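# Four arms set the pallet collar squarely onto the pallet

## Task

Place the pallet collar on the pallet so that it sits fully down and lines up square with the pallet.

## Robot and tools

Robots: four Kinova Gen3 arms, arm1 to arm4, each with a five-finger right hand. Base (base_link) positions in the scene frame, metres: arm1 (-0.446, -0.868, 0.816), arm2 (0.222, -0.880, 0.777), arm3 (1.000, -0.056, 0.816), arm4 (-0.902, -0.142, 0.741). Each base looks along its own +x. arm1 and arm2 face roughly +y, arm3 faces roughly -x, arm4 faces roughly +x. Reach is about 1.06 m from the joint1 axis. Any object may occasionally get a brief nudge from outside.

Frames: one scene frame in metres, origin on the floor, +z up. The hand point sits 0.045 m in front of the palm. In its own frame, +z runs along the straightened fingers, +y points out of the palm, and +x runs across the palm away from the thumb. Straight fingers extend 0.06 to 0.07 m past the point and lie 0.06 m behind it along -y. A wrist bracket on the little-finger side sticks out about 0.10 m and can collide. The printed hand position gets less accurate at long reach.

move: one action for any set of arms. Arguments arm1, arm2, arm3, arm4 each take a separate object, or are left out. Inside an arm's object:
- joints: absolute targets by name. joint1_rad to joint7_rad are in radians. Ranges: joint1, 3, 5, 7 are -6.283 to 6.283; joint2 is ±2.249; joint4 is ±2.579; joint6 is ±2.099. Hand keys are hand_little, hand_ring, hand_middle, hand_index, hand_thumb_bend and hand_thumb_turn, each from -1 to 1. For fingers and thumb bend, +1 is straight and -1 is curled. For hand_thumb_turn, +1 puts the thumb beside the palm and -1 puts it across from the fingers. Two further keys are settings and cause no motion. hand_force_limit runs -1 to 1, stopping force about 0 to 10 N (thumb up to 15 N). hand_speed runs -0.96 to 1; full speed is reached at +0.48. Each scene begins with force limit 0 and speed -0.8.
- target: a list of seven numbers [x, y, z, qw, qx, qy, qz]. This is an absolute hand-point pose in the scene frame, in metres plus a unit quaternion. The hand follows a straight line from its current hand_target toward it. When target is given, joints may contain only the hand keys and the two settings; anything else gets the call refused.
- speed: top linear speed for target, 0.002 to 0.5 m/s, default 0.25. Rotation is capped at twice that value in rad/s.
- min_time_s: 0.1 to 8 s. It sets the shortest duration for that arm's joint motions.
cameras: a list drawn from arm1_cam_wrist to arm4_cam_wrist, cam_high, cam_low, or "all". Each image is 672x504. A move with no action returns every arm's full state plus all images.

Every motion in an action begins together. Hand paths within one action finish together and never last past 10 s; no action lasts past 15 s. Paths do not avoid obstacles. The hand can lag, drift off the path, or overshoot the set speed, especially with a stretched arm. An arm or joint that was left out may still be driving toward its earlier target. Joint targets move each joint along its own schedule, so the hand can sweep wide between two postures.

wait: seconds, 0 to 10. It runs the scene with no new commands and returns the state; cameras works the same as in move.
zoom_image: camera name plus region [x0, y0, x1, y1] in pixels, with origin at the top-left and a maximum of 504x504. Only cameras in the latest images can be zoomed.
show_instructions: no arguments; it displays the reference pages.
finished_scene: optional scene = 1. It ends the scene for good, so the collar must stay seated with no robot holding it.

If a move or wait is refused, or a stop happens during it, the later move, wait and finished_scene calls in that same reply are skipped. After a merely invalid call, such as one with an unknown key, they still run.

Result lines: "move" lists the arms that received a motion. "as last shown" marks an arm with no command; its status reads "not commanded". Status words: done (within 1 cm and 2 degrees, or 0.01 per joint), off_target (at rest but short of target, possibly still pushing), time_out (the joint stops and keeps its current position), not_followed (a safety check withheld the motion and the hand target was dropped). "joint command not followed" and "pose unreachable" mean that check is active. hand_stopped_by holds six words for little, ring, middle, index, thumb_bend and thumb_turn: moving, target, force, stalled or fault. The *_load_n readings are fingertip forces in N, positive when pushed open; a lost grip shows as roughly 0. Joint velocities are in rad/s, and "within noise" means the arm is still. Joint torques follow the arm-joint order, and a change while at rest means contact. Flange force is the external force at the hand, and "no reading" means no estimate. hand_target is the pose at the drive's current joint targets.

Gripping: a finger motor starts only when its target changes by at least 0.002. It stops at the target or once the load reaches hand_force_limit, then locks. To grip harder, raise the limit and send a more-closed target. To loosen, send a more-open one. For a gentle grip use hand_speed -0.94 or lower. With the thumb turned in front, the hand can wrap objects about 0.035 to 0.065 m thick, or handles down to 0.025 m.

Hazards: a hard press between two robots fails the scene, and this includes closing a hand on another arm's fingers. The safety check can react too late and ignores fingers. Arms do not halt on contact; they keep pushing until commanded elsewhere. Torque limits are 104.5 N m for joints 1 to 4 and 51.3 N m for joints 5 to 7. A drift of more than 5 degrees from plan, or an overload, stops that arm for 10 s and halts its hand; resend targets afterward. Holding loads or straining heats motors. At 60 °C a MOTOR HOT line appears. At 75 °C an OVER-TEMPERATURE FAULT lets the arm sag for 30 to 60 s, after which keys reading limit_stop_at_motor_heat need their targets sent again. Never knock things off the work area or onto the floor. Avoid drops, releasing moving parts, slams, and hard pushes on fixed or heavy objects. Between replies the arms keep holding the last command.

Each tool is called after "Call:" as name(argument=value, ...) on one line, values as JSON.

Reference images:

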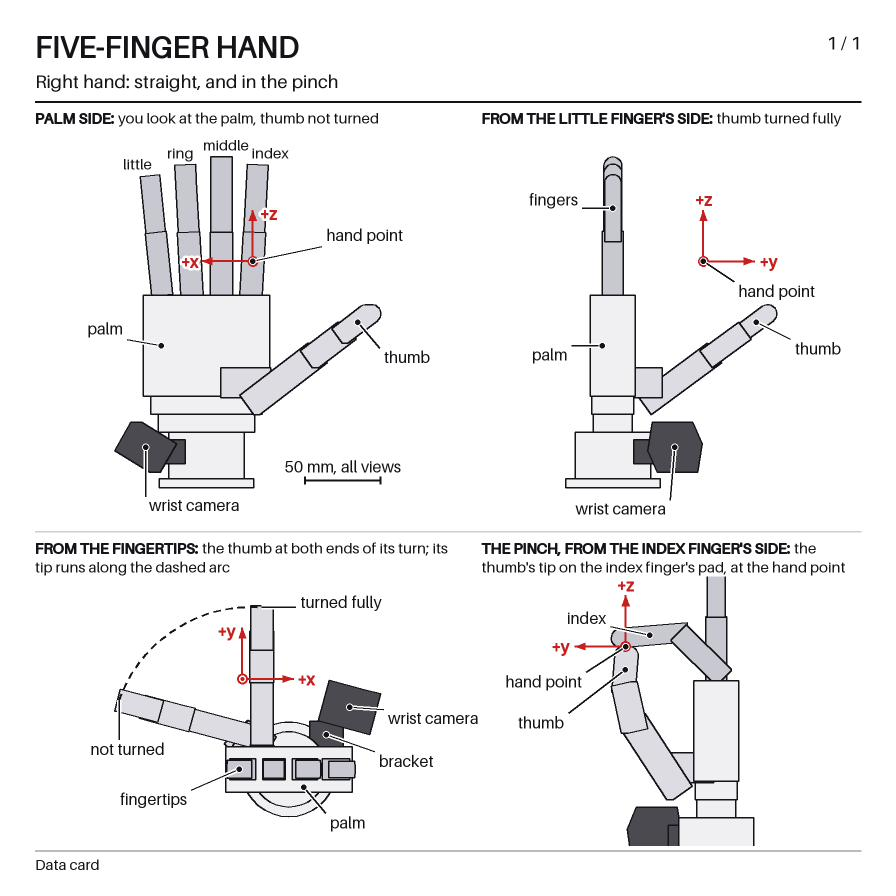

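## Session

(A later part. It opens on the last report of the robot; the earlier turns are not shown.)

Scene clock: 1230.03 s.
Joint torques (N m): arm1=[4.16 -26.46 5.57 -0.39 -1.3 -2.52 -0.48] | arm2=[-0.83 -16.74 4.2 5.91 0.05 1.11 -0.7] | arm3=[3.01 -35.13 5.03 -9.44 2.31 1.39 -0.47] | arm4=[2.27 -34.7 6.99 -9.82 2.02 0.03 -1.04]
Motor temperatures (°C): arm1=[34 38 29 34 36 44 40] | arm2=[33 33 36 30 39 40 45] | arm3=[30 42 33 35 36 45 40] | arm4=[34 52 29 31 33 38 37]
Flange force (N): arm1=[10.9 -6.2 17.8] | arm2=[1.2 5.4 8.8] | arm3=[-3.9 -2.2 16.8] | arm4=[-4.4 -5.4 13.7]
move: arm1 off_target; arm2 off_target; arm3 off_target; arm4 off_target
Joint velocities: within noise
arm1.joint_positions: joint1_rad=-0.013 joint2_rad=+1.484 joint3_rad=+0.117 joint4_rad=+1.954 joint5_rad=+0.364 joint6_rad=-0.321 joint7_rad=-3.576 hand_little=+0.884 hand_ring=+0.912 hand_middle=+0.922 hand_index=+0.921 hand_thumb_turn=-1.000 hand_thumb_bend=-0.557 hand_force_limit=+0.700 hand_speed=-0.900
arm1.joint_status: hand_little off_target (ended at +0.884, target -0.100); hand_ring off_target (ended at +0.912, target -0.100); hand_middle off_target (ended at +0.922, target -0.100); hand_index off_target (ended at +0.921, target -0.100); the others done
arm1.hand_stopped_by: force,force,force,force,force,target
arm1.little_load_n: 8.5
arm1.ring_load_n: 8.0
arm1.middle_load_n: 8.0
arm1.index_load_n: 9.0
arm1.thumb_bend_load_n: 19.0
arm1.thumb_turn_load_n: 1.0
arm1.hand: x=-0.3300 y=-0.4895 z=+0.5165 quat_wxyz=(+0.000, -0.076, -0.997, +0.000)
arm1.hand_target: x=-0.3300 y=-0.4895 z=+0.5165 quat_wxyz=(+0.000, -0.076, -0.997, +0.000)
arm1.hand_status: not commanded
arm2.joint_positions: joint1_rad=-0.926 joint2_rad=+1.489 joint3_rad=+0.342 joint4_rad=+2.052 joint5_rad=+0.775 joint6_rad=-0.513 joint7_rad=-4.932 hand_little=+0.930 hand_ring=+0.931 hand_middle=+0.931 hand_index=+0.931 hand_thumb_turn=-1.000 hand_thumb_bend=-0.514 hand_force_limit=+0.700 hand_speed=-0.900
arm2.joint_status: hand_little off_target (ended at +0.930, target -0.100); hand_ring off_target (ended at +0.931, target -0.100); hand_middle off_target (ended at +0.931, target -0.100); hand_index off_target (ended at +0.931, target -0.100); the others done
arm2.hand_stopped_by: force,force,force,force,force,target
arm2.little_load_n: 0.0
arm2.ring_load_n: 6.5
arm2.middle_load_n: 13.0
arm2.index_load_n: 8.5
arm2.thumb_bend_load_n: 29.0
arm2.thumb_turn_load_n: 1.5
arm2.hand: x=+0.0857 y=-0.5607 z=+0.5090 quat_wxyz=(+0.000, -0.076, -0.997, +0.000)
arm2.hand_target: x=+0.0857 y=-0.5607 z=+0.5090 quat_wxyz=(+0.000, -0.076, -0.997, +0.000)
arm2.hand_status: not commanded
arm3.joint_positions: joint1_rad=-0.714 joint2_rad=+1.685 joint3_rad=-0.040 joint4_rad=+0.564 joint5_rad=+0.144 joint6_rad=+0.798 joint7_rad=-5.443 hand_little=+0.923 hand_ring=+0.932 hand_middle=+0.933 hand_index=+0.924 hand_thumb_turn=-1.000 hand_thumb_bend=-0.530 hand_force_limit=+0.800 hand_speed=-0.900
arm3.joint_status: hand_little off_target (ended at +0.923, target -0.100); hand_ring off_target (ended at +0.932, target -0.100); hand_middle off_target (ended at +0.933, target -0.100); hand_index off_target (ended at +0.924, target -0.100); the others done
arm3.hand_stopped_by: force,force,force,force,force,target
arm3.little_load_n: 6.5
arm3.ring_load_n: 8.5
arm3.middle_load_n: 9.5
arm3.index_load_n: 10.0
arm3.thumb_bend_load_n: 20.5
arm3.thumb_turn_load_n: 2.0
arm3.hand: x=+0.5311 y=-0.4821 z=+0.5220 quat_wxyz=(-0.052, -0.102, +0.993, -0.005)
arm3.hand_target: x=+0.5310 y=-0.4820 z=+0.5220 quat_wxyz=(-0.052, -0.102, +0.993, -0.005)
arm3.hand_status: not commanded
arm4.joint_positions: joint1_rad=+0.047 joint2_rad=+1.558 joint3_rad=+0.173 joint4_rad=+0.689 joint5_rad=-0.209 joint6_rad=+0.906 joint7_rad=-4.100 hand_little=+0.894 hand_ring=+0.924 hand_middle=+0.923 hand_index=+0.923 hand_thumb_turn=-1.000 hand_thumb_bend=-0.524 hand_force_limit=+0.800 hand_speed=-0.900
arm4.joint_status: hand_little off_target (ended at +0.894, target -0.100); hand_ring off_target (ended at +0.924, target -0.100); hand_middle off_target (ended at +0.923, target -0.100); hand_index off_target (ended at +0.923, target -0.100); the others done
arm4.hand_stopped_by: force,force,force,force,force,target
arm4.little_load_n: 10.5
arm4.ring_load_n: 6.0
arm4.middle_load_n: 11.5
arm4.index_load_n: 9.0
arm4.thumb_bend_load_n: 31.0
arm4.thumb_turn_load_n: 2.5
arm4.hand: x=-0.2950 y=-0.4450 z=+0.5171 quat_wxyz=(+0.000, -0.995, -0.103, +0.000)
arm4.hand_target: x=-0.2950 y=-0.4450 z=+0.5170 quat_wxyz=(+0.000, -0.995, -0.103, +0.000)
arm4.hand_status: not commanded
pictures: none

Call:
move(cameras=["all"])

Call:
zoom_image(camera="cam_low", region=[270, 200, 430, 320])

Call:
zoom_image(camera="cam_high", region=[340, 150, 500, 260])

Call:
zoom_image(camera="cam_high", region=[190, 140, 350, 250])

Call:
zoom_image(camera="arm1_cam_wrist", region=[150, 150, 650, 500])

Scene clock: 1273.40 s.
Joint torques (N m): arm1=[4.19 -26.56 5.7 -0.43 -1.3 -2.53 -0.48] | arm2=[-0.76 -16.84 4.23 5.98 0.06 1.19 -0.66] | arm3=[3.42 -35.31 5.33 -9.63 2.49 1.3 -0.46] | arm4=[2.23 -34.84 6.98 -10.09 1.98 -0.08 -1.05]
Motor temperatures (°C): arm1=[34 39 29 34 36 44 40] | arm2=[33 34 36 30 39 40 45] | arm3=[30 47 33 35 36 45 39] | arm4=[34 50 29 31 33 37 37]
Flange force (N): arm1=[11.0 -6.3 17.9] | arm2=[1.1 5.1 9.3] | arm3=[-4.6 -2.4 16.7] | arm4=[-5.3 -6.0 13.4]
Joint velocities: within noise
arm1.joint_positions: joint1_rad=-0.013 joint2_rad=+1.484 joint3_rad=+0.118 joint4_rad=+1.954 joint5_rad=+0.364 joint6_rad=-0.321 joint7_rad=-3.576 hand_little=+0.884 hand_ring=+0.912 hand_middle=+0.922 hand_index=+0.921 hand_thumb_turn=-1.000 hand_thumb_bend=-0.557 hand_force_limit=+0.700 hand_speed=-0.900
arm1.joint_status: hand_little off_target (ended at +0.884, target -0.100); hand_ring off_target (ended at +0.912, target -0.100); hand_middle off_target (ended at +0.922, target -0.100); hand_index off_target (ended at +0.921, target -0.100); the others done
arm1.hand_stopped_by: force,force,force,force,force,target
arm1.little_load_n: 8.0
arm1.ring_load_n: 8.0
arm1.middle_load_n: 8.0
arm1.index_load_n: 9.0
arm1.thumb_bend_load_n: 19.0
arm1.thumb_turn_load_n: 1.0
arm1.hand: x=-0.3300 y=-0.4895 z=+0.5165 quat_wxyz=(+0.000, -0.076, -0.997, +0.000) (m; scene frame)
arm1.hand_target: x=-0.3300 y=-0.4895 z=+0.5165 quat_wxyz=(+0.000, -0.076, -0.997, +0.000) (m; scene frame)
arm1.hand_status: not commanded
arm2.joint_positions: joint1_rad=-0.926 joint2_rad=+1.489 joint3_rad=+0.342 joint4_rad=+2.052 joint5_rad=+0.775 joint6_rad=-0.513 joint7_rad=-4.932 hand_little=+0.930 hand_ring=+0.931 hand_middle=+0.931 hand_index=+0.931 hand_thumb_turn=-1.000 hand_thumb_bend=-0.514 hand_force_limit=+0.700 hand_speed=-0.900
arm2.joint_status: hand_little off_target (ended at +0.930, target -0.100); hand_ring off_target (ended at +0.931, target -0.100); hand_middle off_target (ended at +0.931, target -0.100); hand_index off_target (ended at +0.931, target -0.100); the others done
arm2.hand_stopped_by: force,force,force,force,force,target
arm2.little_load_n: 0.0
arm2.ring_load_n: 6.5
arm2.middle_load_n: 13.0
arm2.index_load_n: 8.5
arm2.thumb_bend_load_n: 29.0
arm2.thumb_turn_load_n: 1.5
arm2.hand: x=+0.0857 y=-0.5607 z=+0.5090 quat_wxyz=(+0.000, -0.076, -0.997, +0.000) (m; scene frame)
arm2.hand_target: x=+0.0857 y=-0.5607 z=+0.5090 quat_wxyz=(+0.000, -0.076, -0.997, +0.000) (m; scene frame)
arm2.hand_status: not commanded
arm3.joint_positions: joint1_rad=-0.714 joint2_rad=+1.685 joint3_rad=-0.040 joint4_rad=+0.564 joint5_rad=+0.144 joint6_rad=+0.798 joint7_rad=-5.443 hand_little=+0.923 hand_ring=+0.932 hand_middle=+0.933 hand_index=+0.924 hand_thumb_turn=-1.000 hand_thumb_bend=-0.530 hand_force_limit=+0.800 hand_speed=-0.900
arm3.joint_status: hand_little off_target (ended at +0.923, target -0.100); hand_ring off_target (ended at +0.932, target -0.100); hand_middle off_target (ended at +0.933, target -0.100); hand_index off_target (ended at +0.924, target -0.100); the others done
arm3.hand_stopped_by: force,force,force,force,force,target
arm3.little_load_n: 6.5
arm3.ring_load_n: 9.0
arm3.middle_load_n: 10.0
arm3.index_load_n: 10.0
arm3.thumb_bend_load_n: 20.5
arm3.thumb_turn_load_n: 2.0
arm3.hand: x=+0.5310 y=-0.4820 z=+0.5220 quat_wxyz=(-0.052, -0.102, +0.993, -0.005) (m; scene frame)
arm3.hand_target: x=+0.5310 y=-0.4820 z=+0.5220 quat_wxyz=(-0.052, -0.102, +0.993, -0.005) (m; scene frame)
arm3.hand_status: not commanded
arm4.joint_positions: joint1_rad=+0.047 joint2_rad=+1.558 joint3_rad=+0.173 joint4_rad=+0.689 joint5_rad=-0.209 joint6_rad=+0.906 joint7_rad=-4.100 hand_little=+0.894 hand_ring=+0.924 hand_middle=+0.923 hand_index=+0.923 hand_thumb_turn=-1.000 hand_thumb_bend=-0.524 hand_force_limit=+0.800 hand_speed=-0.900
arm4.joint_status: hand_little off_target (ended at +0.894, target -0.100); hand_ring off_target (ended at +0.924, target -0.100); hand_middle off_target (ended at +0.923, target -0.100); hand_index off_target (ended at +0.923, target -0.100); the others done
arm4.hand_stopped_by: force,force,force,force,force,target
arm4.little_load_n: 10.5
arm4.ring_load_n: 6.0
arm4.middle_load_n: 12.0
arm4.index_load_n: 9.0
arm4.thumb_bend_load_n: 31.5
arm4.thumb_turn_load_n: 2.5
arm4.hand: x=-0.2950 y=-0.4450 z=+0.5170 quat_wxyz=(+0.000, -0.995, -0.103, +0.000) (m; scene frame)
arm4.hand_target: x=-0.2950 y=-0.4450 z=+0.5170 quat_wxyz=(+0.000, -0.995, -0.103, +0.000) (m; scene frame)
arm4.hand_status: not commanded
pictures: arm1_cam_wrist, arm2_cam_wrist, arm3_cam_wrist, arm4_cam_wrist, cam_high, cam_low
camera_calibration:
arm1_cam_wrist: T_world_to_cam=[[-0.11821, 0.99299, 0.00254, 0.43997], [0.84493, 0.09924, 0.5256, 0.05264], [0.52166, 0.06427, -0.85073, 0.75797]] pos_world=[-0.38787, -0.49083, 0.61605]
arm2_cam_wrist: T_world_to_cam=[[-0.15136, 0.98837, -0.01495, 0.57524], [0.83926, 0.13649, 0.52631, -0.26162], [0.52223, 0.06711, -0.85016, 0.54058]] pos_world=[0.02433, -0.56912, 0.60588]
arm3_cam_wrist: T_world_to_cam=[[-0.43369, 0.90097, 0.01299, 0.65935], [0.81325, 0.38517, 0.43619, -0.47721], [0.38799, 0.19973, -0.89976, 0.47098]] pos_world=[0.49131, -0.50432, 0.62336]
arm4_cam_wrist: T_world_to_cam=[[0.40711, -0.91305, -0.0245, -0.26848], [-0.77733, -0.36043, 0.5156, -0.65231], [-0.47961, -0.19086, -0.85648, 0.33407]] pos_world=[-0.23754, -0.41649, 0.61587]

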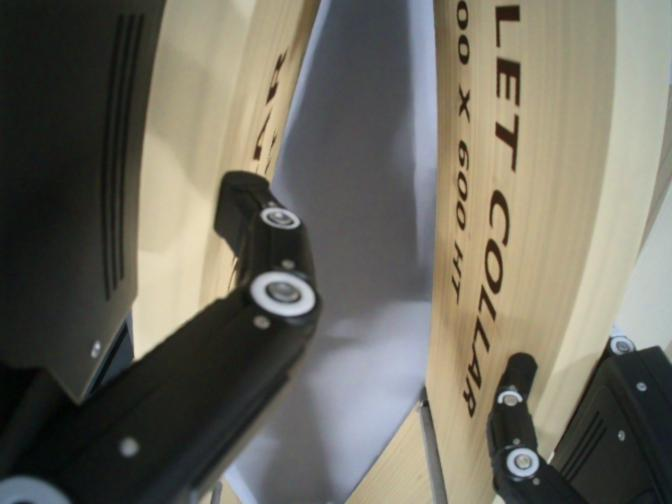

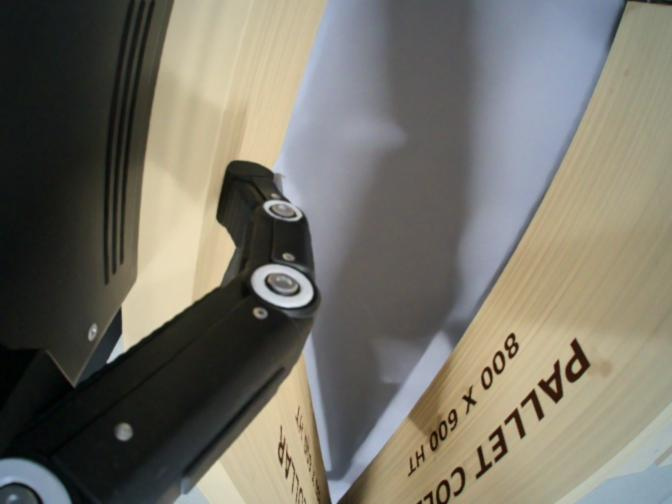

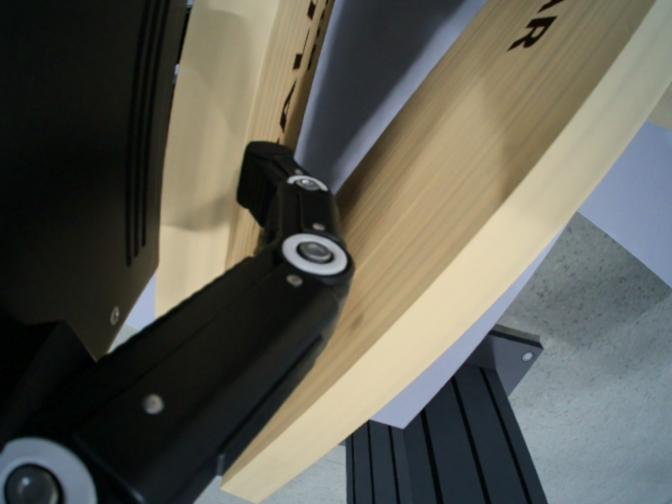

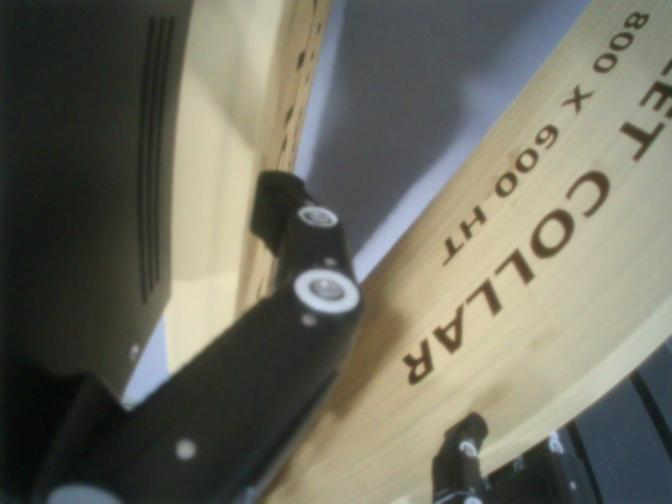

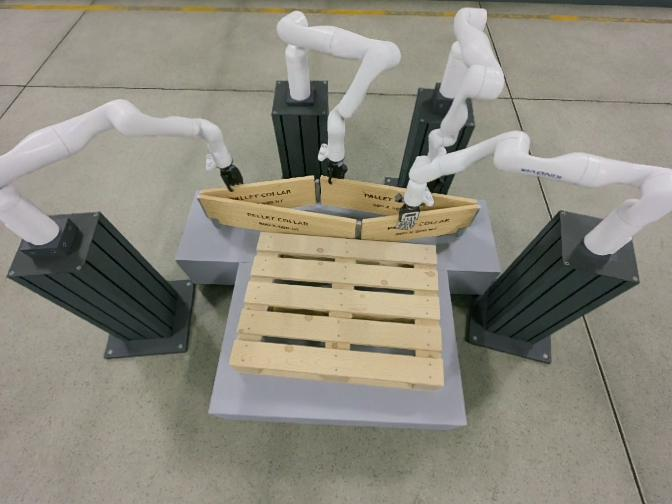

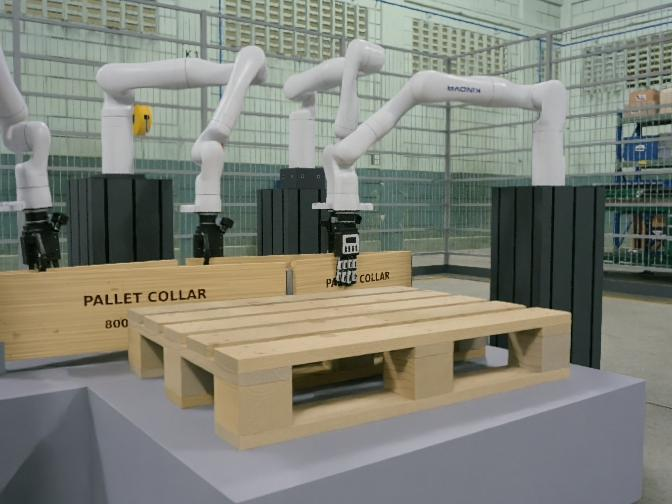

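Scaled by 3.150.

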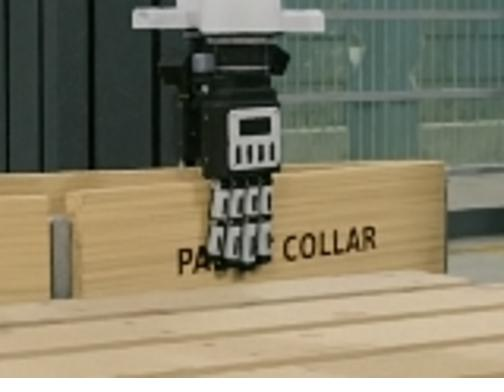

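Scaled by 3.150.

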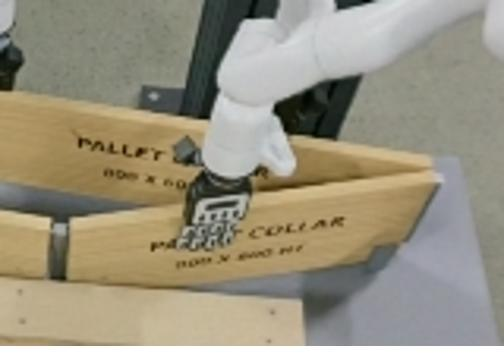

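Scaled by 3.150.

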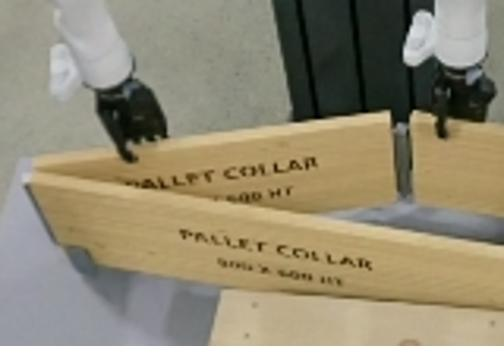

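Scaled by 1.008 from the camera's image (finer frame: 960x720).

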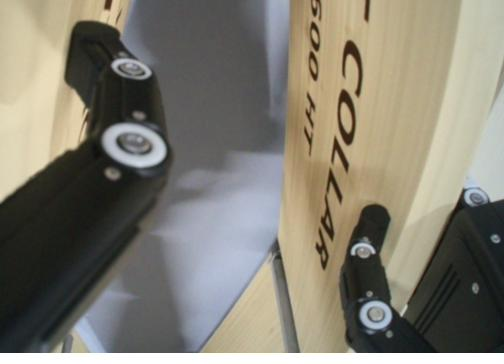

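Call:
zoom_image(camera="arm3_cam_wrist", region=[130, 250, 380, 504])

Call:
zoom_image(camera="arm2_cam_wrist", region=[70, 230, 370, 504])

Call:
zoom_image(camera="cam_high", region=[190, 150, 270, 230])

Scaled by 1.984 from the camera's image (finer frame: 960x720).

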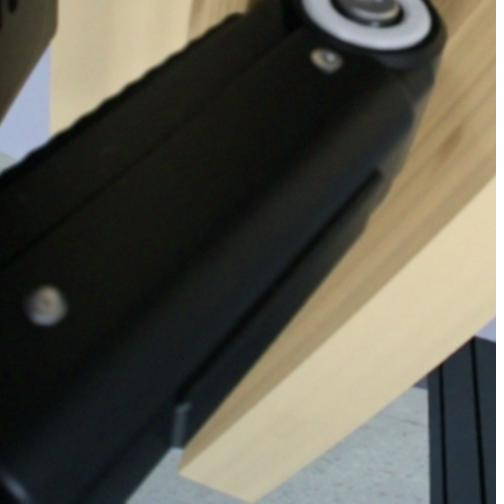

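Scaled by 1.680 from the camera's image (finer frame: 960x720).

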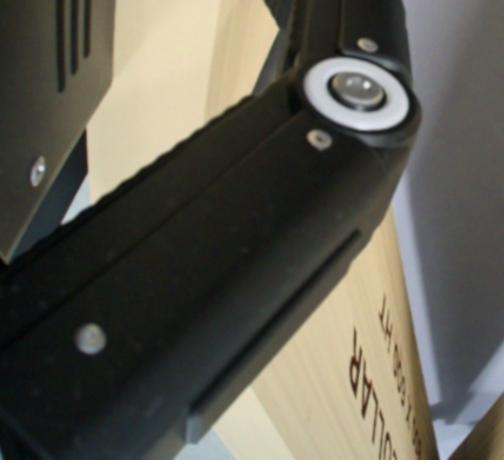

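Scaled by 6.300.

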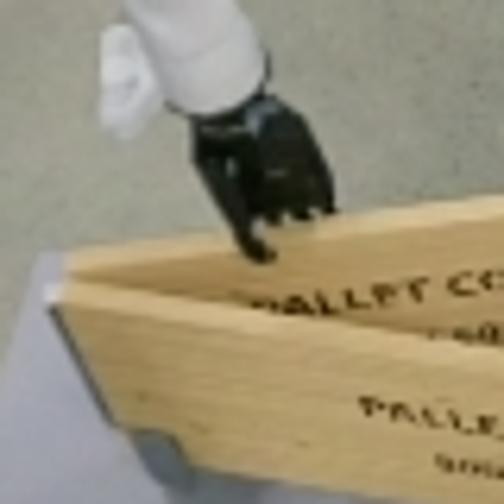

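Call:
move(arm1={"target": [-0.33, -0.4895, 0.5565, 0, 0.07585, 0.99712, 0], "speed": 0.02}, arm2={"target": [0.0857, -0.5607, 0.549, 0, 0.07585, 0.99712, 0], "speed": 0.02}, arm3={"target": [0.531, -0.482, 0.562, -0.05207, -0.10179, 0.99343, -0.00534], "speed": 0.02}, arm4={"target": [-0.295, -0.445, 0.557, 0, 0.9947, 0.10279, 0], "speed": 0.02}, cameras=["cam_low", "cam_high"])

Scene clock: 1383.50 s.
Joint torques (N m): arm1=[4.27 -26.43 5.7 -0.81 -1.31 -2.56 -0.49] | arm2=[-0.97 -17.14 3.82 5.32 0.01 0.89 -0.7] | arm3=[4.16 -35.78 6.21 -9.7 2.66 1.2 -0.47] | arm4=[2.04 -35.75 7.11 -11.06 1.95 -0.68 -1.05]
Motor temperatures (°C): arm1=[34 41 30 34 36 44 40] | arm2=[33 34 36 30 39 40 45] | arm3=[31 55 33 35 36 45 39] | arm4=[33 49 29 31 33 37 36]
Flange force (N): arm1=[11.3 -6.3 18.3] | arm2=[0.5 5.7 9.1] | arm3=[-5.0 -3.5 17.2] | arm4=[-5.4 -5.7 14.4]
move: arm1 done; arm2 done; arm3 done; arm4 done
Joint velocities: within noise
arm1.joint_positions: joint1_rad=-0.008 joint2_rad=+1.383 joint3_rad=+0.115 joint4_rad=+2.034 joint5_rad=+0.377 joint6_rad=-0.300 joint7_rad=-3.574 hand_little=+0.884 hand_ring=+0.912 hand_middle=+0.922 hand_index=+0.921 hand_thumb_turn=-1.000 hand_thumb_bend=-0.557 hand_force_limit=+0.700 hand_speed=-0.900
arm1.joint_status: not commanded
arm1.hand_stopped_by: force,force,force,force,force,target
arm1.little_load_n: 8.0
arm1.ring_load_n: 8.5
arm1.middle_load_n: 8.0
arm1.index_load_n: 9.0
arm1.thumb_bend_load_n: 19.5
arm1.thumb_turn_load_n: 1.0
arm1.hand: x=-0.3300 y=-0.4895 z=+0.5565 quat_wxyz=(+0.000, -0.076, -0.997, +0.000)
arm1.hand_target: x=-0.3300 y=-0.4895 z=+0.5565 quat_wxyz=(+0.000, -0.076, -0.997, +0.000)
arm1.hand_status: done (0.000 m and 0.0 deg from the pose sent, 0.040 m and 0.0 deg at the start)
arm2.joint_positions: joint1_rad=-0.915 joint2_rad=+1.382 joint3_rad=+0.345 joint4_rad=+2.125 joint5_rad=+0.825 joint6_rad=-0.483 joint7_rad=-4.941 hand_little=+0.930 hand_ring=+0.931 hand_middle=+0.931 hand_index=+0.931 hand_thumb_turn=-1.000 hand_thumb_bend=-0.514 hand_force_limit=+0.700 hand_speed=-0.900
arm2.joint_status: not commanded
arm2.hand_stopped_by: force,force,force,force,force,target
arm2.little_load_n: 0.0
arm2.ring_load_n: 6.5
arm2.middle_load_n: 12.5
arm2.index_load_n: 8.5
arm2.thumb_bend_load_n: 29.5
arm2.thumb_turn_load_n: 1.0
arm2.hand: x=+0.0857 y=-0.5607 z=+0.5490 quat_wxyz=(+0.000, -0.076, -0.997, +0.000)
arm2.hand_target: x=+0.0857 y=-0.5607 z=+0.5490 quat_wxyz=(+0.000, -0.076, -0.997, +0.000)
arm2.hand_status: done (0.000 m and 0.0 deg from the pose sent, 0.040 m and 0.0 deg at the start)
arm3.joint_positions: joint1_rad=-0.713 joint2_rad=+1.581 joint3_rad=-0.039 joint4_rad=+0.686 joint5_rad=+0.146 joint6_rad=+0.781 joint7_rad=-5.449 hand_little=+0.923 hand_ring=+0.932 hand_middle=+0.933 hand_index=+0.924 hand_thumb_turn=-1.000 hand_thumb_bend=-0.530 hand_force_limit=+0.800 hand_speed=-0.900
arm3.joint_status: not commanded
arm3.hand_stopped_by: force,force,force,force,force,target
arm3.little_load_n: 7.0
arm3.ring_load_n: 8.5
arm3.middle_load_n: 9.5
arm3.index_load_n: 10.0
arm3.thumb_bend_load_n: 19.5
arm3.thumb_turn_load_n: 2.0
arm3.hand: x=+0.5310 y=-0.4820 z=+0.5620 quat_wxyz=(-0.052, -0.102, +0.993, -0.005)
arm3.hand_target: x=+0.5310 y=-0.4820 z=+0.5620 quat_wxyz=(-0.052, -0.102, +0.993, -0.005)
arm3.hand_status: done (0.000 m and 0.0 deg from the pose sent, 0.040 m and 0.0 deg at the start)
arm4.joint_positions: joint1_rad=+0.041 joint2_rad=+1.470 joint3_rad=+0.174 joint4_rad=+0.765 joint5_rad=-0.207 joint6_rad=+0.918 joint7_rad=-4.094 hand_little=+0.894 hand_ring=+0.924 hand_middle=+0.923 hand_index=+0.923 hand_thumb_turn=-1.000 hand_thumb_bend=-0.524 hand_force_limit=+0.800 hand_speed=-0.900
arm4.joint_status: not commanded
arm4.hand_stopped_by: force,force,force,force,force,target
arm4.little_load_n: 10.5
arm4.ring_load_n: 6.0
arm4.middle_load_n: 11.5
arm4.index_load_n: 9.0
arm4.thumb_bend_load_n: 30.5
arm4.thumb_turn_load_n: 2.5
arm4.hand: x=-0.2950 y=-0.4450 z=+0.5570 quat_wxyz=(+0.000, -0.995, -0.103, +0.000)
arm4.hand_target: x=-0.2950 y=-0.4450 z=+0.5570 quat_wxyz=(+0.000, -0.995, -0.103, +0.000)
arm4.hand_status: done (0.000 m and 0.0 deg from the pose sent, 0.040 m and 0.0 deg at the start)
pictures: cam_high, cam_low

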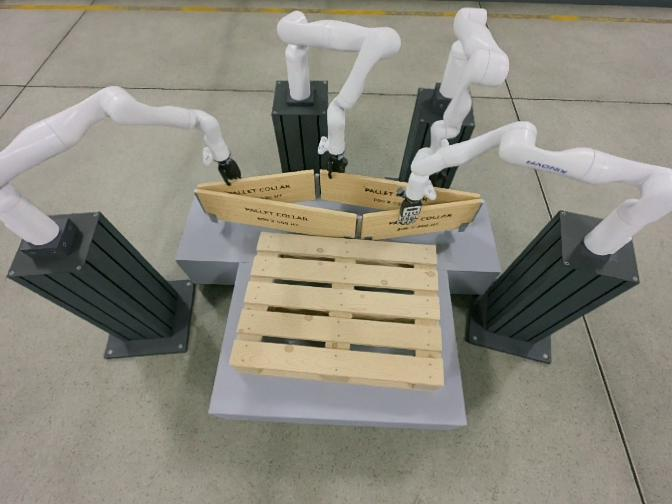

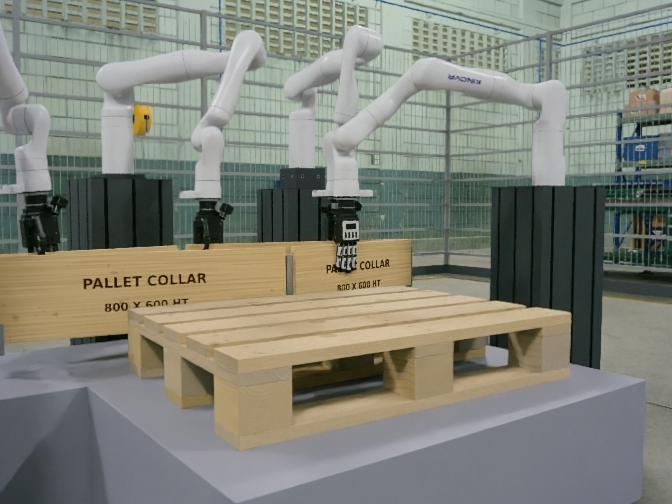

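Call:
move(arm1={"target": [-0.33, -0.4895, 0.6965, 0, 0.07585, 0.99712, 0], "speed": 0.04}, arm2={"target": [0.0857, -0.5607, 0.689, 0, 0.07585, 0.99712, 0], "speed": 0.04}, arm3={"target": [0.531, -0.482, 0.702, -0.05207, -0.10179, 0.99343, -0.00534], "speed": 0.04}, arm4={"target": [-0.295, -0.445, 0.697, 0, 0.9947, 0.10279, 0], "speed": 0.04}, cameras=["cam_low", "cam_high"])

Scene clock: 1394.03 s.
Joint torques (N m): arm1=[4.31 -24.79 4.27 -3.27 -0.67 -2.4 -0.47] | arm2=[-1.37 -17.4 1.63 1.88 -0.22 0.39 -0.66] | arm3=[6.64 -36.03 8.75 -11.24 4.03 0.65 -0.28] | arm4=[0.97 -36.99 6.57 -14.88 1.69 -2.73 -0.88]
Motor temperatures (°C): arm1=[34 41 30 34 36 44 40] | arm2=[33 34 36 30 39 40 45] | arm3=[31 55 33 35 36 45 39] | arm4=[33 50 29 31 33 37 36]
Flange force (N): arm1=[12.2 -5.3 19.7] | arm2=no reading | arm3=[-8.9 -5.5 16.4] | arm4=[-9.1 -6.5 15.4]
move: arm1 done; arm2 done; arm3 done; arm4 done
Joint velocities: within noise
arm1.joint_positions: joint1_rad=+0.054 joint2_rad=+0.986 joint3_rad=+0.045 joint4_rad=+2.223 joint5_rad=+0.433 joint6_rad=-0.080 joint7_rad=-3.579 hand_little=+0.884 hand_ring=+0.912 hand_middle=+0.922 hand_index=+0.921 hand_thumb_turn=-1.000 hand_thumb_bend=-0.557 hand_force_limit=+0.700 hand_speed=-0.900
arm1.joint_status: not commanded
arm1.hand_stopped_by: force,force,force,force,force,target
arm1.little_load_n: 8.0
arm1.ring_load_n: 8.0
arm1.middle_load_n: 8.0
arm1.index_load_n: 9.0
arm1.thumb_bend_load_n: 20.0
arm1.thumb_turn_load_n: 1.5
arm1.hand: x=-0.3300 y=-0.4895 z=+0.6965 quat_wxyz=(+0.000, -0.076, -0.997, +0.000)
arm1.hand_target: x=-0.3300 y=-0.4895 z=+0.6965 quat_wxyz=(+0.000, -0.076, -0.997, +0.000)
arm1.hand_status: done (0.000 m and 0.0 deg from the pose sent, 0.140 m and 0.0 deg at the start)
arm2.joint_positions: joint1_rad=-0.697 joint2_rad=+0.913 joint3_rad=+0.100 joint4_rad=+2.276 joint5_rad=+1.216 joint6_rad=-0.091 joint7_rad=-5.182 hand_little=+0.930 hand_ring=+0.931 hand_middle=+0.931 hand_index=+0.931 hand_thumb_turn=-1.000 hand_thumb_bend=-0.514 hand_force_limit=+0.700 hand_speed=-0.900
arm2.joint_status: not commanded
arm2.hand_stopped_by: force,force,force,force,force,target
arm2.little_load_n: 0.0
arm2.ring_load_n: 6.5
arm2.middle_load_n: 12.5
arm2.index_load_n: 8.5
arm2.thumb_bend_load_n: 30.0
arm2.thumb_turn_load_n: 1.5
arm2.hand: x=+0.0857 y=-0.5607 z=+0.6890 quat_wxyz=(+0.000, -0.076, -0.997, +0.000)
arm2.hand_target: x=+0.0857 y=-0.5607 z=+0.6890 quat_wxyz=(+0.000, -0.076, -0.997, +0.000)
arm2.hand_status: done (0.000 m and 0.0 deg from the pose sent, 0.140 m and 0.0 deg at the start)
arm3.joint_positions: joint1_rad=-0.708 joint2_rad=+1.289 joint3_rad=-0.045 joint4_rad=+0.902 joint5_rad=+0.141 joint6_rad=+0.857 joint7_rad=-5.446 hand_little=+0.923 hand_ring=+0.932 hand_middle=+0.933 hand_index=+0.924 hand_thumb_turn=-1.000 hand_thumb_bend=-0.530 hand_force_limit=+0.800 hand_speed=-0.900
arm3.joint_status: not commanded
arm3.hand_stopped_by: force,force,force,force,force,target
arm3.little_load_n: 6.5
arm3.ring_load_n: 8.5
arm3.middle_load_n: 10.5
arm3.index_load_n: 11.0
arm3.thumb_bend_load_n: 20.0
arm3.thumb_turn_load_n: 2.5
arm3.hand: x=+0.5310 y=-0.4820 z=+0.7020 quat_wxyz=(-0.052, -0.102, +0.993, -0.005)
arm3.hand_target: x=+0.5310 y=-0.4820 z=+0.7020 quat_wxyz=(-0.052, -0.102, +0.993, -0.005)
arm3.hand_status: done (0.000 m and 0.0 deg from the pose sent, 0.140 m and 0.0 deg at the start)
arm4.joint_positions: joint1_rad=+0.027 joint2_rad=+1.219 joint3_rad=+0.189 joint4_rad=+0.877 joint5_rad=-0.193 joint6_rad=+1.060 joint7_rad=-4.090 hand_little=+0.894 hand_ring=+0.924 hand_middle=+0.923 hand_index=+0.923 hand_thumb_turn=-1.000 hand_thumb_bend=-0.524 hand_force_limit=+0.800 hand_speed=-0.900
arm4.joint_status: not commanded
arm4.hand_stopped_by: force,force,force,force,force,target
arm4.little_load_n: 10.5
arm4.ring_load_n: 6.0
arm4.middle_load_n: 12.0
arm4.index_load_n: 10.0
arm4.thumb_bend_load_n: 29.0
arm4.thumb_turn_load_n: 3.0
arm4.hand: x=-0.2950 y=-0.4450 z=+0.6970 quat_wxyz=(+0.000, -0.995, -0.103, +0.000)
arm4.hand_target: x=-0.2950 y=-0.4450 z=+0.6970 quat_wxyz=(+0.000, -0.995, -0.103, +0.000)
arm4.hand_status: done (0.000 m and 0.0 deg from the pose sent, 0.140 m and 0.0 deg at the start)
pictures: cam_high, cam_low

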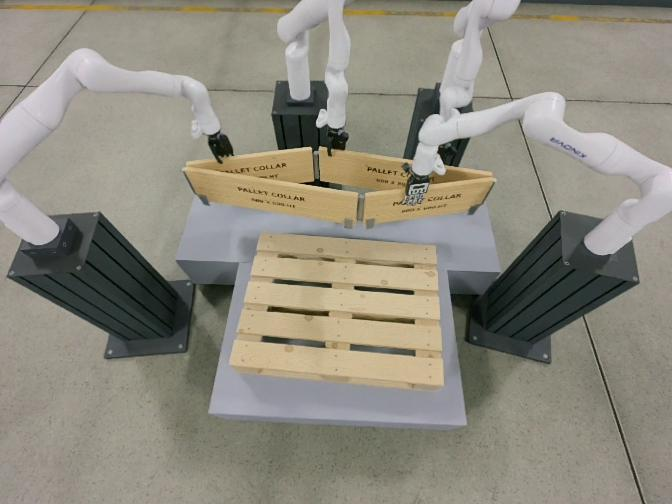

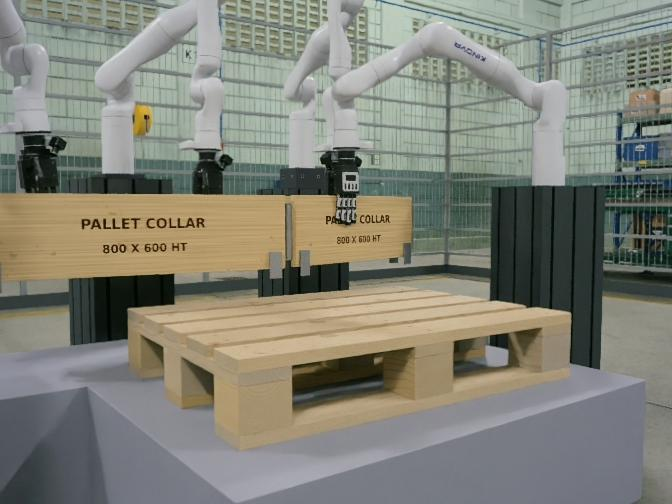

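Call:
move(arm1={"target": [-0.3079, -0.4668, 0.6965, 0, 0.0701, 0.99754, 0], "speed": 0.05}, arm2={"target": [0.1086, -0.5333, 0.689, 0, 0.0701, 0.99754, 0], "speed": 0.05}, arm3={"target": [0.5356, -0.4019, 0.702, -0.0516, -0.1675, 0.9845, -0.0088], "speed": 0.05}, arm4={"target": [-0.2803, -0.3838, 0.697, 0, 0.98569, 0.16858, 0], "speed": 0.05}, cameras=["cam_high"])

Scene clock: 1485.00 s.
Joint torques (N m): arm1=[3.88 -27.19 3.02 -6.9 -0.38 -3.7 -0.44] | arm2=[-1.46 -15.31 0.44 3.31 -0.63 0 -0.69] | arm3=[5.83 -34.25 8.61 -9.86 3.17 0.7 -0.24] | arm4=[2.74 -37.91 8.36 -14.62 2.49 -2.31 -1.08]
Motor temperatures (°C): arm1=[34 41 29 34 36 44 40] | arm2=[33 34 35 30 39 40 45] | arm3=[31 57 34 35 36 45 39] | arm4=[33 58 29 32 32 37 36]
Flange force (N): arm1=[11.1 -7.7 18.4] | arm2=no reading | arm3=[-6.7 -6.6 18.2] | arm4=[-5.6 -7.5 18.8]
move: arm1 done; arm2 done; arm3 done; arm4 done
Joint velocities: within noise
arm1.joint_positions: joint1_rad=+0.147 joint2_rad=+0.981 joint3_rad=-0.007 joint4_rad=+2.135 joint5_rad=+0.475 joint6_rad=+0.021 joint7_rad=-3.546 hand_little=+0.884 hand_ring=+0.912 hand_middle=+0.922 hand_index=+0.921 hand_thumb_turn=-1.000 hand_thumb_bend=-0.557 hand_force_limit=+0.700 hand_speed=-0.900
arm1.joint_status: not commanded
arm1.hand_stopped_by: force,force,force,force,force,target
arm1.little_load_n: 8.5
arm1.ring_load_n: 9.0
arm1.middle_load_n: 8.0
arm1.index_load_n: 9.0
arm1.thumb_bend_load_n: 17.5
arm1.thumb_turn_load_n: 1.0
arm1.hand: x=-0.3079 y=-0.4668 z=+0.6965 quat_wxyz=(+0.000, -0.070, -0.998, +0.000)
arm1.hand_target: x=-0.3079 y=-0.4668 z=+0.6965 quat_wxyz=(+0.000, -0.070, -0.998, +0.000)
arm1.hand_status: done (0.000 m and 0.0 deg from the pose sent, 0.032 m and 0.7 deg at the start)
arm2.joint_positions: joint1_rad=-0.454 joint2_rad=+0.906 joint3_rad=-0.082 joint4_rad=+2.235 joint5_rad=+1.312 joint6_rad=+0.062 joint7_rad=-5.138 hand_little=+0.930 hand_ring=+0.931 hand_middle=+0.931 hand_index=+0.931 hand_thumb_turn=-1.000 hand_thumb_bend=-0.514 hand_force_limit=+0.700 hand_speed=-0.900
arm2.joint_status: not commanded
arm2.hand_stopped_by: force,force,force,force,force,target
arm2.little_load_n: 0.0
arm2.ring_load_n: 5.5
arm2.middle_load_n: 10.5
arm2.index_load_n: 5.5
arm2.thumb_bend_load_n: 28.0
arm2.thumb_turn_load_n: 1.0
arm2.hand: x=+0.1086 y=-0.5333 z=+0.6890 quat_wxyz=(+0.000, -0.070, -0.998, +0.000)
arm2.hand_target: x=+0.1086 y=-0.5333 z=+0.6890 quat_wxyz=(+0.000, -0.070, -0.998, +0.000)
arm2.hand_status: done (0.000 m and 0.0 deg from the pose sent, 0.036 m and 0.7 deg at the start)
arm3.joint_positions: joint1_rad=-0.609 joint2_rad=+1.158 joint3_rad=-0.079 joint4_rad=+1.261 joint5_rad=+0.199 joint6_rad=+0.623 joint7_rad=-5.299 hand_little=+0.923 hand_ring=+0.932 hand_middle=+0.933 hand_index=+0.924 hand_thumb_turn=-1.000 hand_thumb_bend=-0.530 hand_force_limit=+0.800 hand_speed=-0.900
arm3.joint_status: not commanded
arm3.hand_stopped_by: force,force,force,force,force,target
arm3.little_load_n: 6.0
arm3.ring_load_n: 9.0
arm3.middle_load_n: 10.5
arm3.index_load_n: 11.5
arm3.thumb_bend_load_n: 19.5
arm3.thumb_turn_load_n: 2.5
arm3.hand: x=+0.5356 y=-0.4019 z=+0.7020 quat_wxyz=(-0.052, -0.168, +0.984, -0.009)
arm3.hand_target: x=+0.5356 y=-0.4019 z=+0.7020 quat_wxyz=(-0.052, -0.168, +0.984, -0.009)
arm3.hand_status: done (0.000 m and 0.0 deg from the pose sent, 0.080 m and 7.6 deg at the start)
arm4.joint_positions: joint1_rad=-0.064 joint2_rad=+1.183 joint3_rad=+0.165 joint4_rad=+0.963 joint5_rad=-0.170 joint6_rad=+1.008 joint7_rad=-4.055 hand_little=+0.895 hand_ring=+0.924 hand_middle=+0.923 hand_index=+0.923 hand_thumb_turn=-1.000 hand_thumb_bend=-0.524 hand_force_limit=+0.800 hand_speed=-0.900
arm4.joint_status: not commanded
arm4.hand_stopped_by: force,force,force,force,force,target
arm4.little_load_n: 11.5
arm4.ring_load_n: 7.0
arm4.middle_load_n: 13.0
arm4.index_load_n: 10.0
arm4.thumb_bend_load_n: 32.0
arm4.thumb_turn_load_n: 2.5
arm4.hand: x=-0.2803 y=-0.3838 z=+0.6970 quat_wxyz=(+0.000, -0.986, -0.169, +0.000)
arm4.hand_target: x=-0.2803 y=-0.3838 z=+0.6970 quat_wxyz=(+0.000, -0.986, -0.169, +0.000)
arm4.hand_status: done (0.000 m and 0.0 deg from the pose sent, 0.063 m and 7.6 deg at the start)

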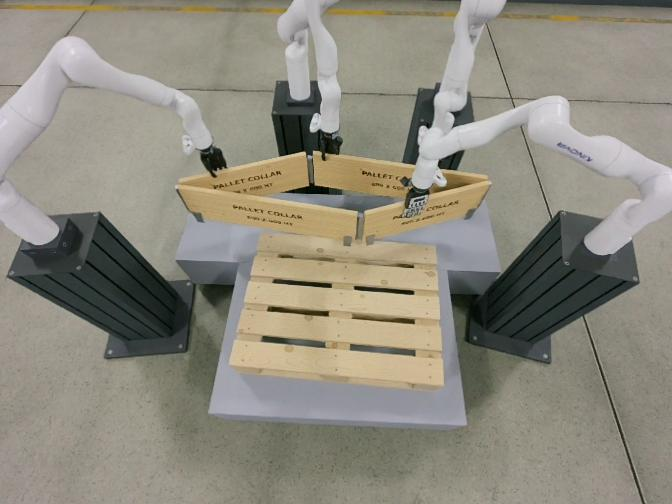

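Call:
move(arm1={"target": [-0.2858, -0.4442, 0.6965, 0, 0.06436, 0.99793, 0], "speed": 0.05}, arm2={"target": [0.1314, -0.5058, 0.689, 0, 0.06436, 0.99793, 0], "speed": 0.05}, arm3={"target": [0.5331, -0.3249, 0.702, -0.0509, -0.2325, 0.9712, -0.0122], "speed": 0.05}, arm4={"target": [-0.2710, -0.3239, 0.697, 0, 0.97233, 0.23362, 0], "speed": 0.05})

Call:
move(arm1={"target": [-0.2638, -0.4216, 0.6965, 0, 0.05861, 0.99828, 0], "speed": 0.05}, arm2={"target": [0.1541, -0.4785, 0.689, 0, 0.05861, 0.99828, 0], "speed": 0.05}, arm3={"target": [0.5244, -0.2517, 0.702, -0.05, -0.2964, 0.9536, -0.0155], "speed": 0.05}, arm4={"target": [-0.2669, -0.2662, 0.697, 0, 0.95468, 0.29763, 0], "speed": 0.05}, cameras=["cam_high", "cam_low"])

Scene clock: 1497.67 s.
Joint torques (N m): arm1=[3.38 -28.63 1.5 -8.52 -0.1 -4.2 -0.46] | arm2=[-1.01 -15.22 -0.16 3.31 -0.87 0.81 -0.77] | arm3=[5.4 -33.33 8.23 -9.92 2.49 -0.1 -0.27] | arm4=[3.18 -37.96 8.69 -14.85 2.65 -2.45 -1.03]
Motor temperatures (°C): arm1=[34 42 29 34 36 44 40] | arm2=[33 34 35 30 39 40 45] | arm3=[31 57 34 35 36 45 39] | arm4=[33 58 29 32 32 37 36]
Flange force (N): arm1=[9.6 -7.3 17.8] | arm2=no reading | arm3=[-6.1 -7.1 18.4] | arm4=[-4.9 -8.5 19.6]
move: arm1 done; arm2 done; arm3 done; arm4 done
Joint velocities: within noise
arm1.joint_positions: joint1_rad=+0.235 joint2_rad=+0.986 joint3_rad=-0.066 joint4_rad=+2.043 joint5_rad=+0.501 joint6_rad=+0.122 joint7_rad=-3.502 hand_little=+0.884 hand_ring=+0.912 hand_middle=+0.922 hand_index=+0.921 hand_thumb_turn=-1.000 hand_thumb_bend=-0.557 hand_force_limit=+0.700 hand_speed=-0.900
arm1.joint_status: not commanded
arm1.hand_stopped_by: force,force,force,force,force,target
arm1.little_load_n: 9.0
arm1.ring_load_n: 9.0
arm1.middle_load_n: 8.5
arm1.index_load_n: 9.5
arm1.thumb_bend_load_n: 17.5
arm1.thumb_turn_load_n: 1.0
arm1.hand: x=-0.2858 y=-0.4442 z=+0.6965 quat_wxyz=(+0.000, -0.064, -0.998, +0.000)
arm1.hand_target: x=-0.2858 y=-0.4442 z=+0.6965 quat_wxyz=(+0.000, -0.064, -0.998, +0.000)
arm1.hand_status: done (0.000 m and 0.0 deg from the pose sent, 0.032 m and 0.7 deg at the start)
arm2.joint_positions: joint1_rad=-0.237 joint2_rad=+0.919 joint3_rad=-0.242 joint4_rad=+2.183 joint5_rad=+1.227 joint6_rad=+0.201 joint7_rad=-4.918 hand_little=+0.930 hand_ring=+0.931 hand_middle=+0.931 hand_index=+0.931 hand_thumb_turn=-1.000 hand_thumb_bend=-0.514 hand_force_limit=+0.700 hand_speed=-0.900
arm2.joint_status: not commanded
arm2.hand_stopped_by: force,force,force,force,force,target
arm2.little_load_n: 0.0
arm2.ring_load_n: 5.5
arm2.middle_load_n: 10.0
arm2.index_load_n: 5.5
arm2.thumb_bend_load_n: 27.5
arm2.thumb_turn_load_n: 1.5
arm2.hand: x=+0.1314 y=-0.5058 z=+0.6890 quat_wxyz=(+0.000, -0.064, -0.998, +0.000)
arm2.hand_target: x=+0.1314 y=-0.5058 z=+0.6890 quat_wxyz=(+0.000, -0.064, -0.998, +0.000)
arm2.hand_status: done (0.000 m and 0.0 deg from the pose sent, 0.036 m and 0.7 deg at the start)
arm3.joint_positions: joint1_rad=-0.481 joint2_rad=+1.082 joint3_rad=-0.116 joint4_rad=+1.498 joint5_rad=+0.273 joint6_rad=+0.461 joint7_rad=-5.142 hand_little=+0.923 hand_ring=+0.932 hand_middle=+0.933 hand_index=+0.924 hand_thumb_turn=-1.000 hand_thumb_bend=-0.530 hand_force_limit=+0.800 hand_speed=-0.900
arm3.joint_status: not commanded
arm3.hand_stopped_by: force,force,force,force,force,target
arm3.little_load_n: 6.5
arm3.ring_load_n: 9.0
arm3.middle_load_n: 11.0
arm3.index_load_n: 11.5
arm3.thumb_bend_load_n: 19.5
arm3.thumb_turn_load_n: 2.5
arm3.hand: x=+0.5331 y=-0.3249 z=+0.7020 quat_wxyz=(-0.051, -0.233, +0.971, -0.012)
arm3.hand_target: x=+0.5331 y=-0.3249 z=+0.7020 quat_wxyz=(-0.051, -0.233, +0.971, -0.012)
arm3.hand_status: done (0.000 m and 0.0 deg from the pose sent, 0.077 m and 7.6 deg at the start)
arm4.joint_positions: joint1_rad=-0.150 joint2_rad=+1.152 joint3_rad=+0.140 joint4_rad=+1.038 joint5_rad=-0.145 joint6_rad=+0.962 joint7_rad=-4.022 hand_little=+0.895 hand_ring=+0.924 hand_middle=+0.923 hand_index=+0.923 hand_thumb_turn=-1.000 hand_thumb_bend=-0.524 hand_force_limit=+0.800 hand_speed=-0.900
arm4.joint_status: not commanded
arm4.hand_stopped_by: force,force,force,force,force,target
arm4.little_load_n: 12.0
arm4.ring_load_n: 7.0
arm4.middle_load_n: 13.0
arm4.index_load_n: 10.0
arm4.thumb_bend_load_n: 31.0
arm4.thumb_turn_load_n: 2.5
arm4.hand: x=-0.2710 y=-0.3239 z=+0.6970 quat_wxyz=(+0.000, -0.972, -0.234, +0.000)
arm4.hand_target: x=-0.2710 y=-0.3239 z=+0.6970 quat_wxyz=(+0.000, -0.972, -0.234, +0.000)
arm4.hand_status: done (0.000 m and 0.0 deg from the pose sent, 0.061 m and 7.6 deg at the start)
pictures: none

Scene clock: 1499.63 s.
Joint torques (N m): arm1=[2.5 -29.83 -0.37 -10.13 0.09 -4.88 -0.45] | arm2=[-1 -14.99 -0.71 3.73 -1.23 1.09 -0.75] | arm3=[5.66 -32.76 8.06 -10.2 2.08 -0.6 -0.3] | arm4=[3.81 -38.89 9.34 -16.01 2.87 -3.17 -1.06]
Motor temperatures (°C): arm1=[34 42 29 34 36 44 40] | arm2=[33 34 35 30 39 40 45] | arm3=[31 57 34 35 36 45 39] | arm4=[33 58 29 32 32 37 36]
Flange force (N): arm1=[7.3 -7.3 16.4] | arm2=[1.6 16.0 -0.7] | arm3=[-5.1 -8.8 18.1] | arm4=[-5.1 -10.5 20.9]
move: arm1 done; arm2 done; arm3 done; arm4 done
Joint velocities: within noise
arm1.joint_positions: joint1_rad=+0.315 joint2_rad=+0.999 joint3_rad=-0.125 joint4_rad=+1.947 joint5_rad=+0.514 joint6_rad=+0.221 joint7_rad=-3.447 hand_little=+0.884 hand_ring=+0.912 hand_middle=+0.922 hand_index=+0.921 hand_thumb_turn=-1.000 hand_thumb_bend=-0.557 hand_force_limit=+0.700 hand_speed=-0.900
arm1.joint_status: not commanded
arm1.hand_stopped_by: force,force,force,force,force,target
arm1.little_load_n: 9.0
arm1.ring_load_n: 9.0
arm1.middle_load_n: 8.5
arm1.index_load_n: 9.5
arm1.thumb_bend_load_n: 17.5
arm1.thumb_turn_load_n: 1.0
arm1.hand: x=-0.2638 y=-0.4216 z=+0.6965 quat_wxyz=(+0.000, -0.059, -0.998, +0.000)
arm1.hand_target: x=-0.2638 y=-0.4216 z=+0.6965 quat_wxyz=(+0.000, -0.059, -0.998, +0.000)
arm1.hand_status: done (0.000 m and 0.0 deg from the pose sent, 0.032 m and 0.7 deg at the start)
arm2.joint_positions: joint1_rad=-0.079 joint2_rad=+0.938 joint3_rad=-0.338 joint4_rad=+2.123 joint5_rad=+1.151 joint6_rad=+0.295 joint7_rad=-4.720 hand_little=+0.930 hand_ring=+0.931 hand_middle=+0.931 hand_index=+0.931 hand_thumb_turn=-1.000 hand_thumb_bend=-0.514 hand_force_limit=+0.700 hand_speed=-0.900
arm2.joint_status: not commanded
arm2.hand_stopped_by: force,force,force,force,force,target
arm2.little_load_n: 0.0
arm2.ring_load_n: 4.5
arm2.middle_load_n: 9.0
arm2.index_load_n: 5.0
arm2.thumb_bend_load_n: 28.0
arm2.thumb_turn_load_n: 1.5
arm2.hand: x=+0.1541 y=-0.4785 z=+0.6890 quat_wxyz=(+0.000, -0.059, -0.998, +0.000)
arm2.hand_target: x=+0.1541 y=-0.4785 z=+0.6890 quat_wxyz=(+0.000, -0.059, -0.998, +0.000)
arm2.hand_status: done (0.000 m and 0.0 deg from the pose sent, 0.036 m and 0.7 deg at the start)
arm3.joint_positions: joint1_rad=-0.326 joint2_rad=+1.039 joint3_rad=-0.156 joint4_rad=+1.654 joint5_rad=+0.361 joint6_rad=+0.355 joint7_rad=-4.971 hand_little=+0.923 hand_ring=+0.932 hand_middle=+0.933 hand_index=+0.924 hand_thumb_turn=-1.000 hand_thumb_bend=-0.530 hand_force_limit=+0.800 hand_speed=-0.900
arm3.joint_status: not commanded
arm3.hand_stopped_by: force,force,force,force,force,target
arm3.little_load_n: 6.5
arm3.ring_load_n: 9.5
arm3.middle_load_n: 11.5
arm3.index_load_n: 12.0
arm3.thumb_bend_load_n: 19.5
arm3.thumb_turn_load_n: 2.0
arm3.hand: x=+0.5244 y=-0.2518 z=+0.7020 quat_wxyz=(-0.050, -0.296, +0.954, -0.016)
arm3.hand_target: x=+0.5244 y=-0.2517 z=+0.7020 quat_wxyz=(-0.050, -0.296, +0.954, -0.015)
arm3.hand_status: done (0.000 m and 0.0 deg from the pose sent, 0.074 m and 7.6 deg at the start)
arm4.joint_positions: joint1_rad=-0.231 joint2_rad=+1.124 joint3_rad=+0.115 joint4_rad=+1.105 joint5_rad=-0.119 joint6_rad=+0.921 joint7_rad=-3.989 hand_little=+0.895 hand_ring=+0.924 hand_middle=+0.924 hand_index=+0.923 hand_thumb_turn=-1.000 hand_thumb_bend=-0.524 hand_force_limit=+0.800 hand_speed=-0.900
arm4.joint_status: not commanded
arm4.hand_stopped_by: force,force,force,force,force,target
arm4.little_load_n: 12.5
arm4.ring_load_n: 7.5
arm4.middle_load_n: 13.0
arm4.index_load_n: 9.5
arm4.thumb_bend_load_n: 30.5
arm4.thumb_turn_load_n: 2.5
arm4.hand: x=-0.2669 y=-0.2662 z=+0.6970 quat_wxyz=(+0.000, -0.955, -0.298, +0.000)
arm4.hand_target: x=-0.2669 y=-0.2662 z=+0.6970 quat_wxyz=(+0.000, -0.955, -0.298, +0.000)
arm4.hand_status: done (0.000 m and 0.0 deg from the pose sent, 0.058 m and 7.6 deg at the start)

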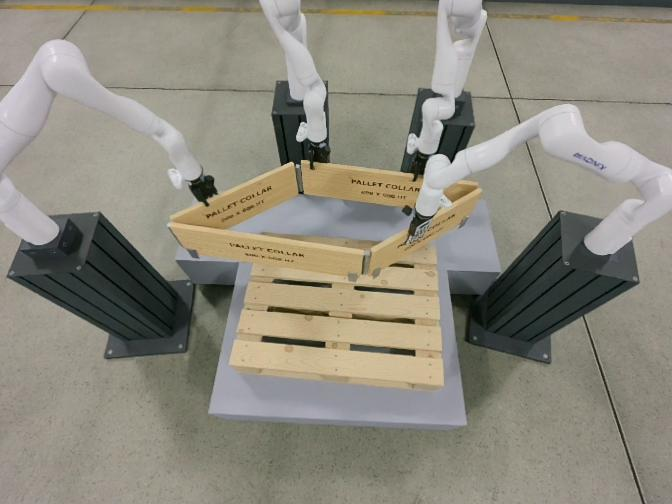

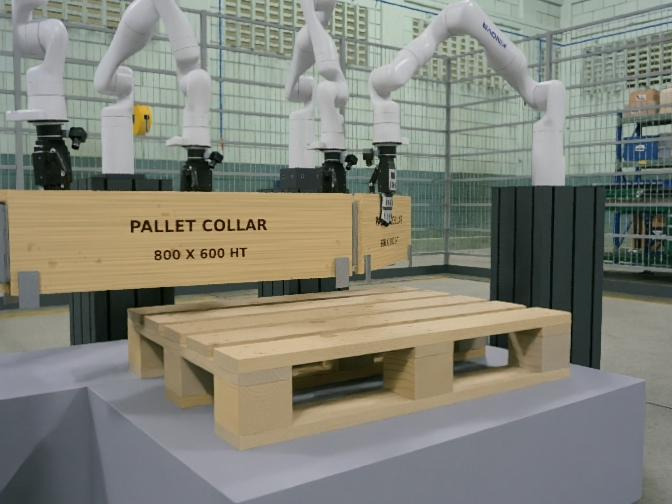

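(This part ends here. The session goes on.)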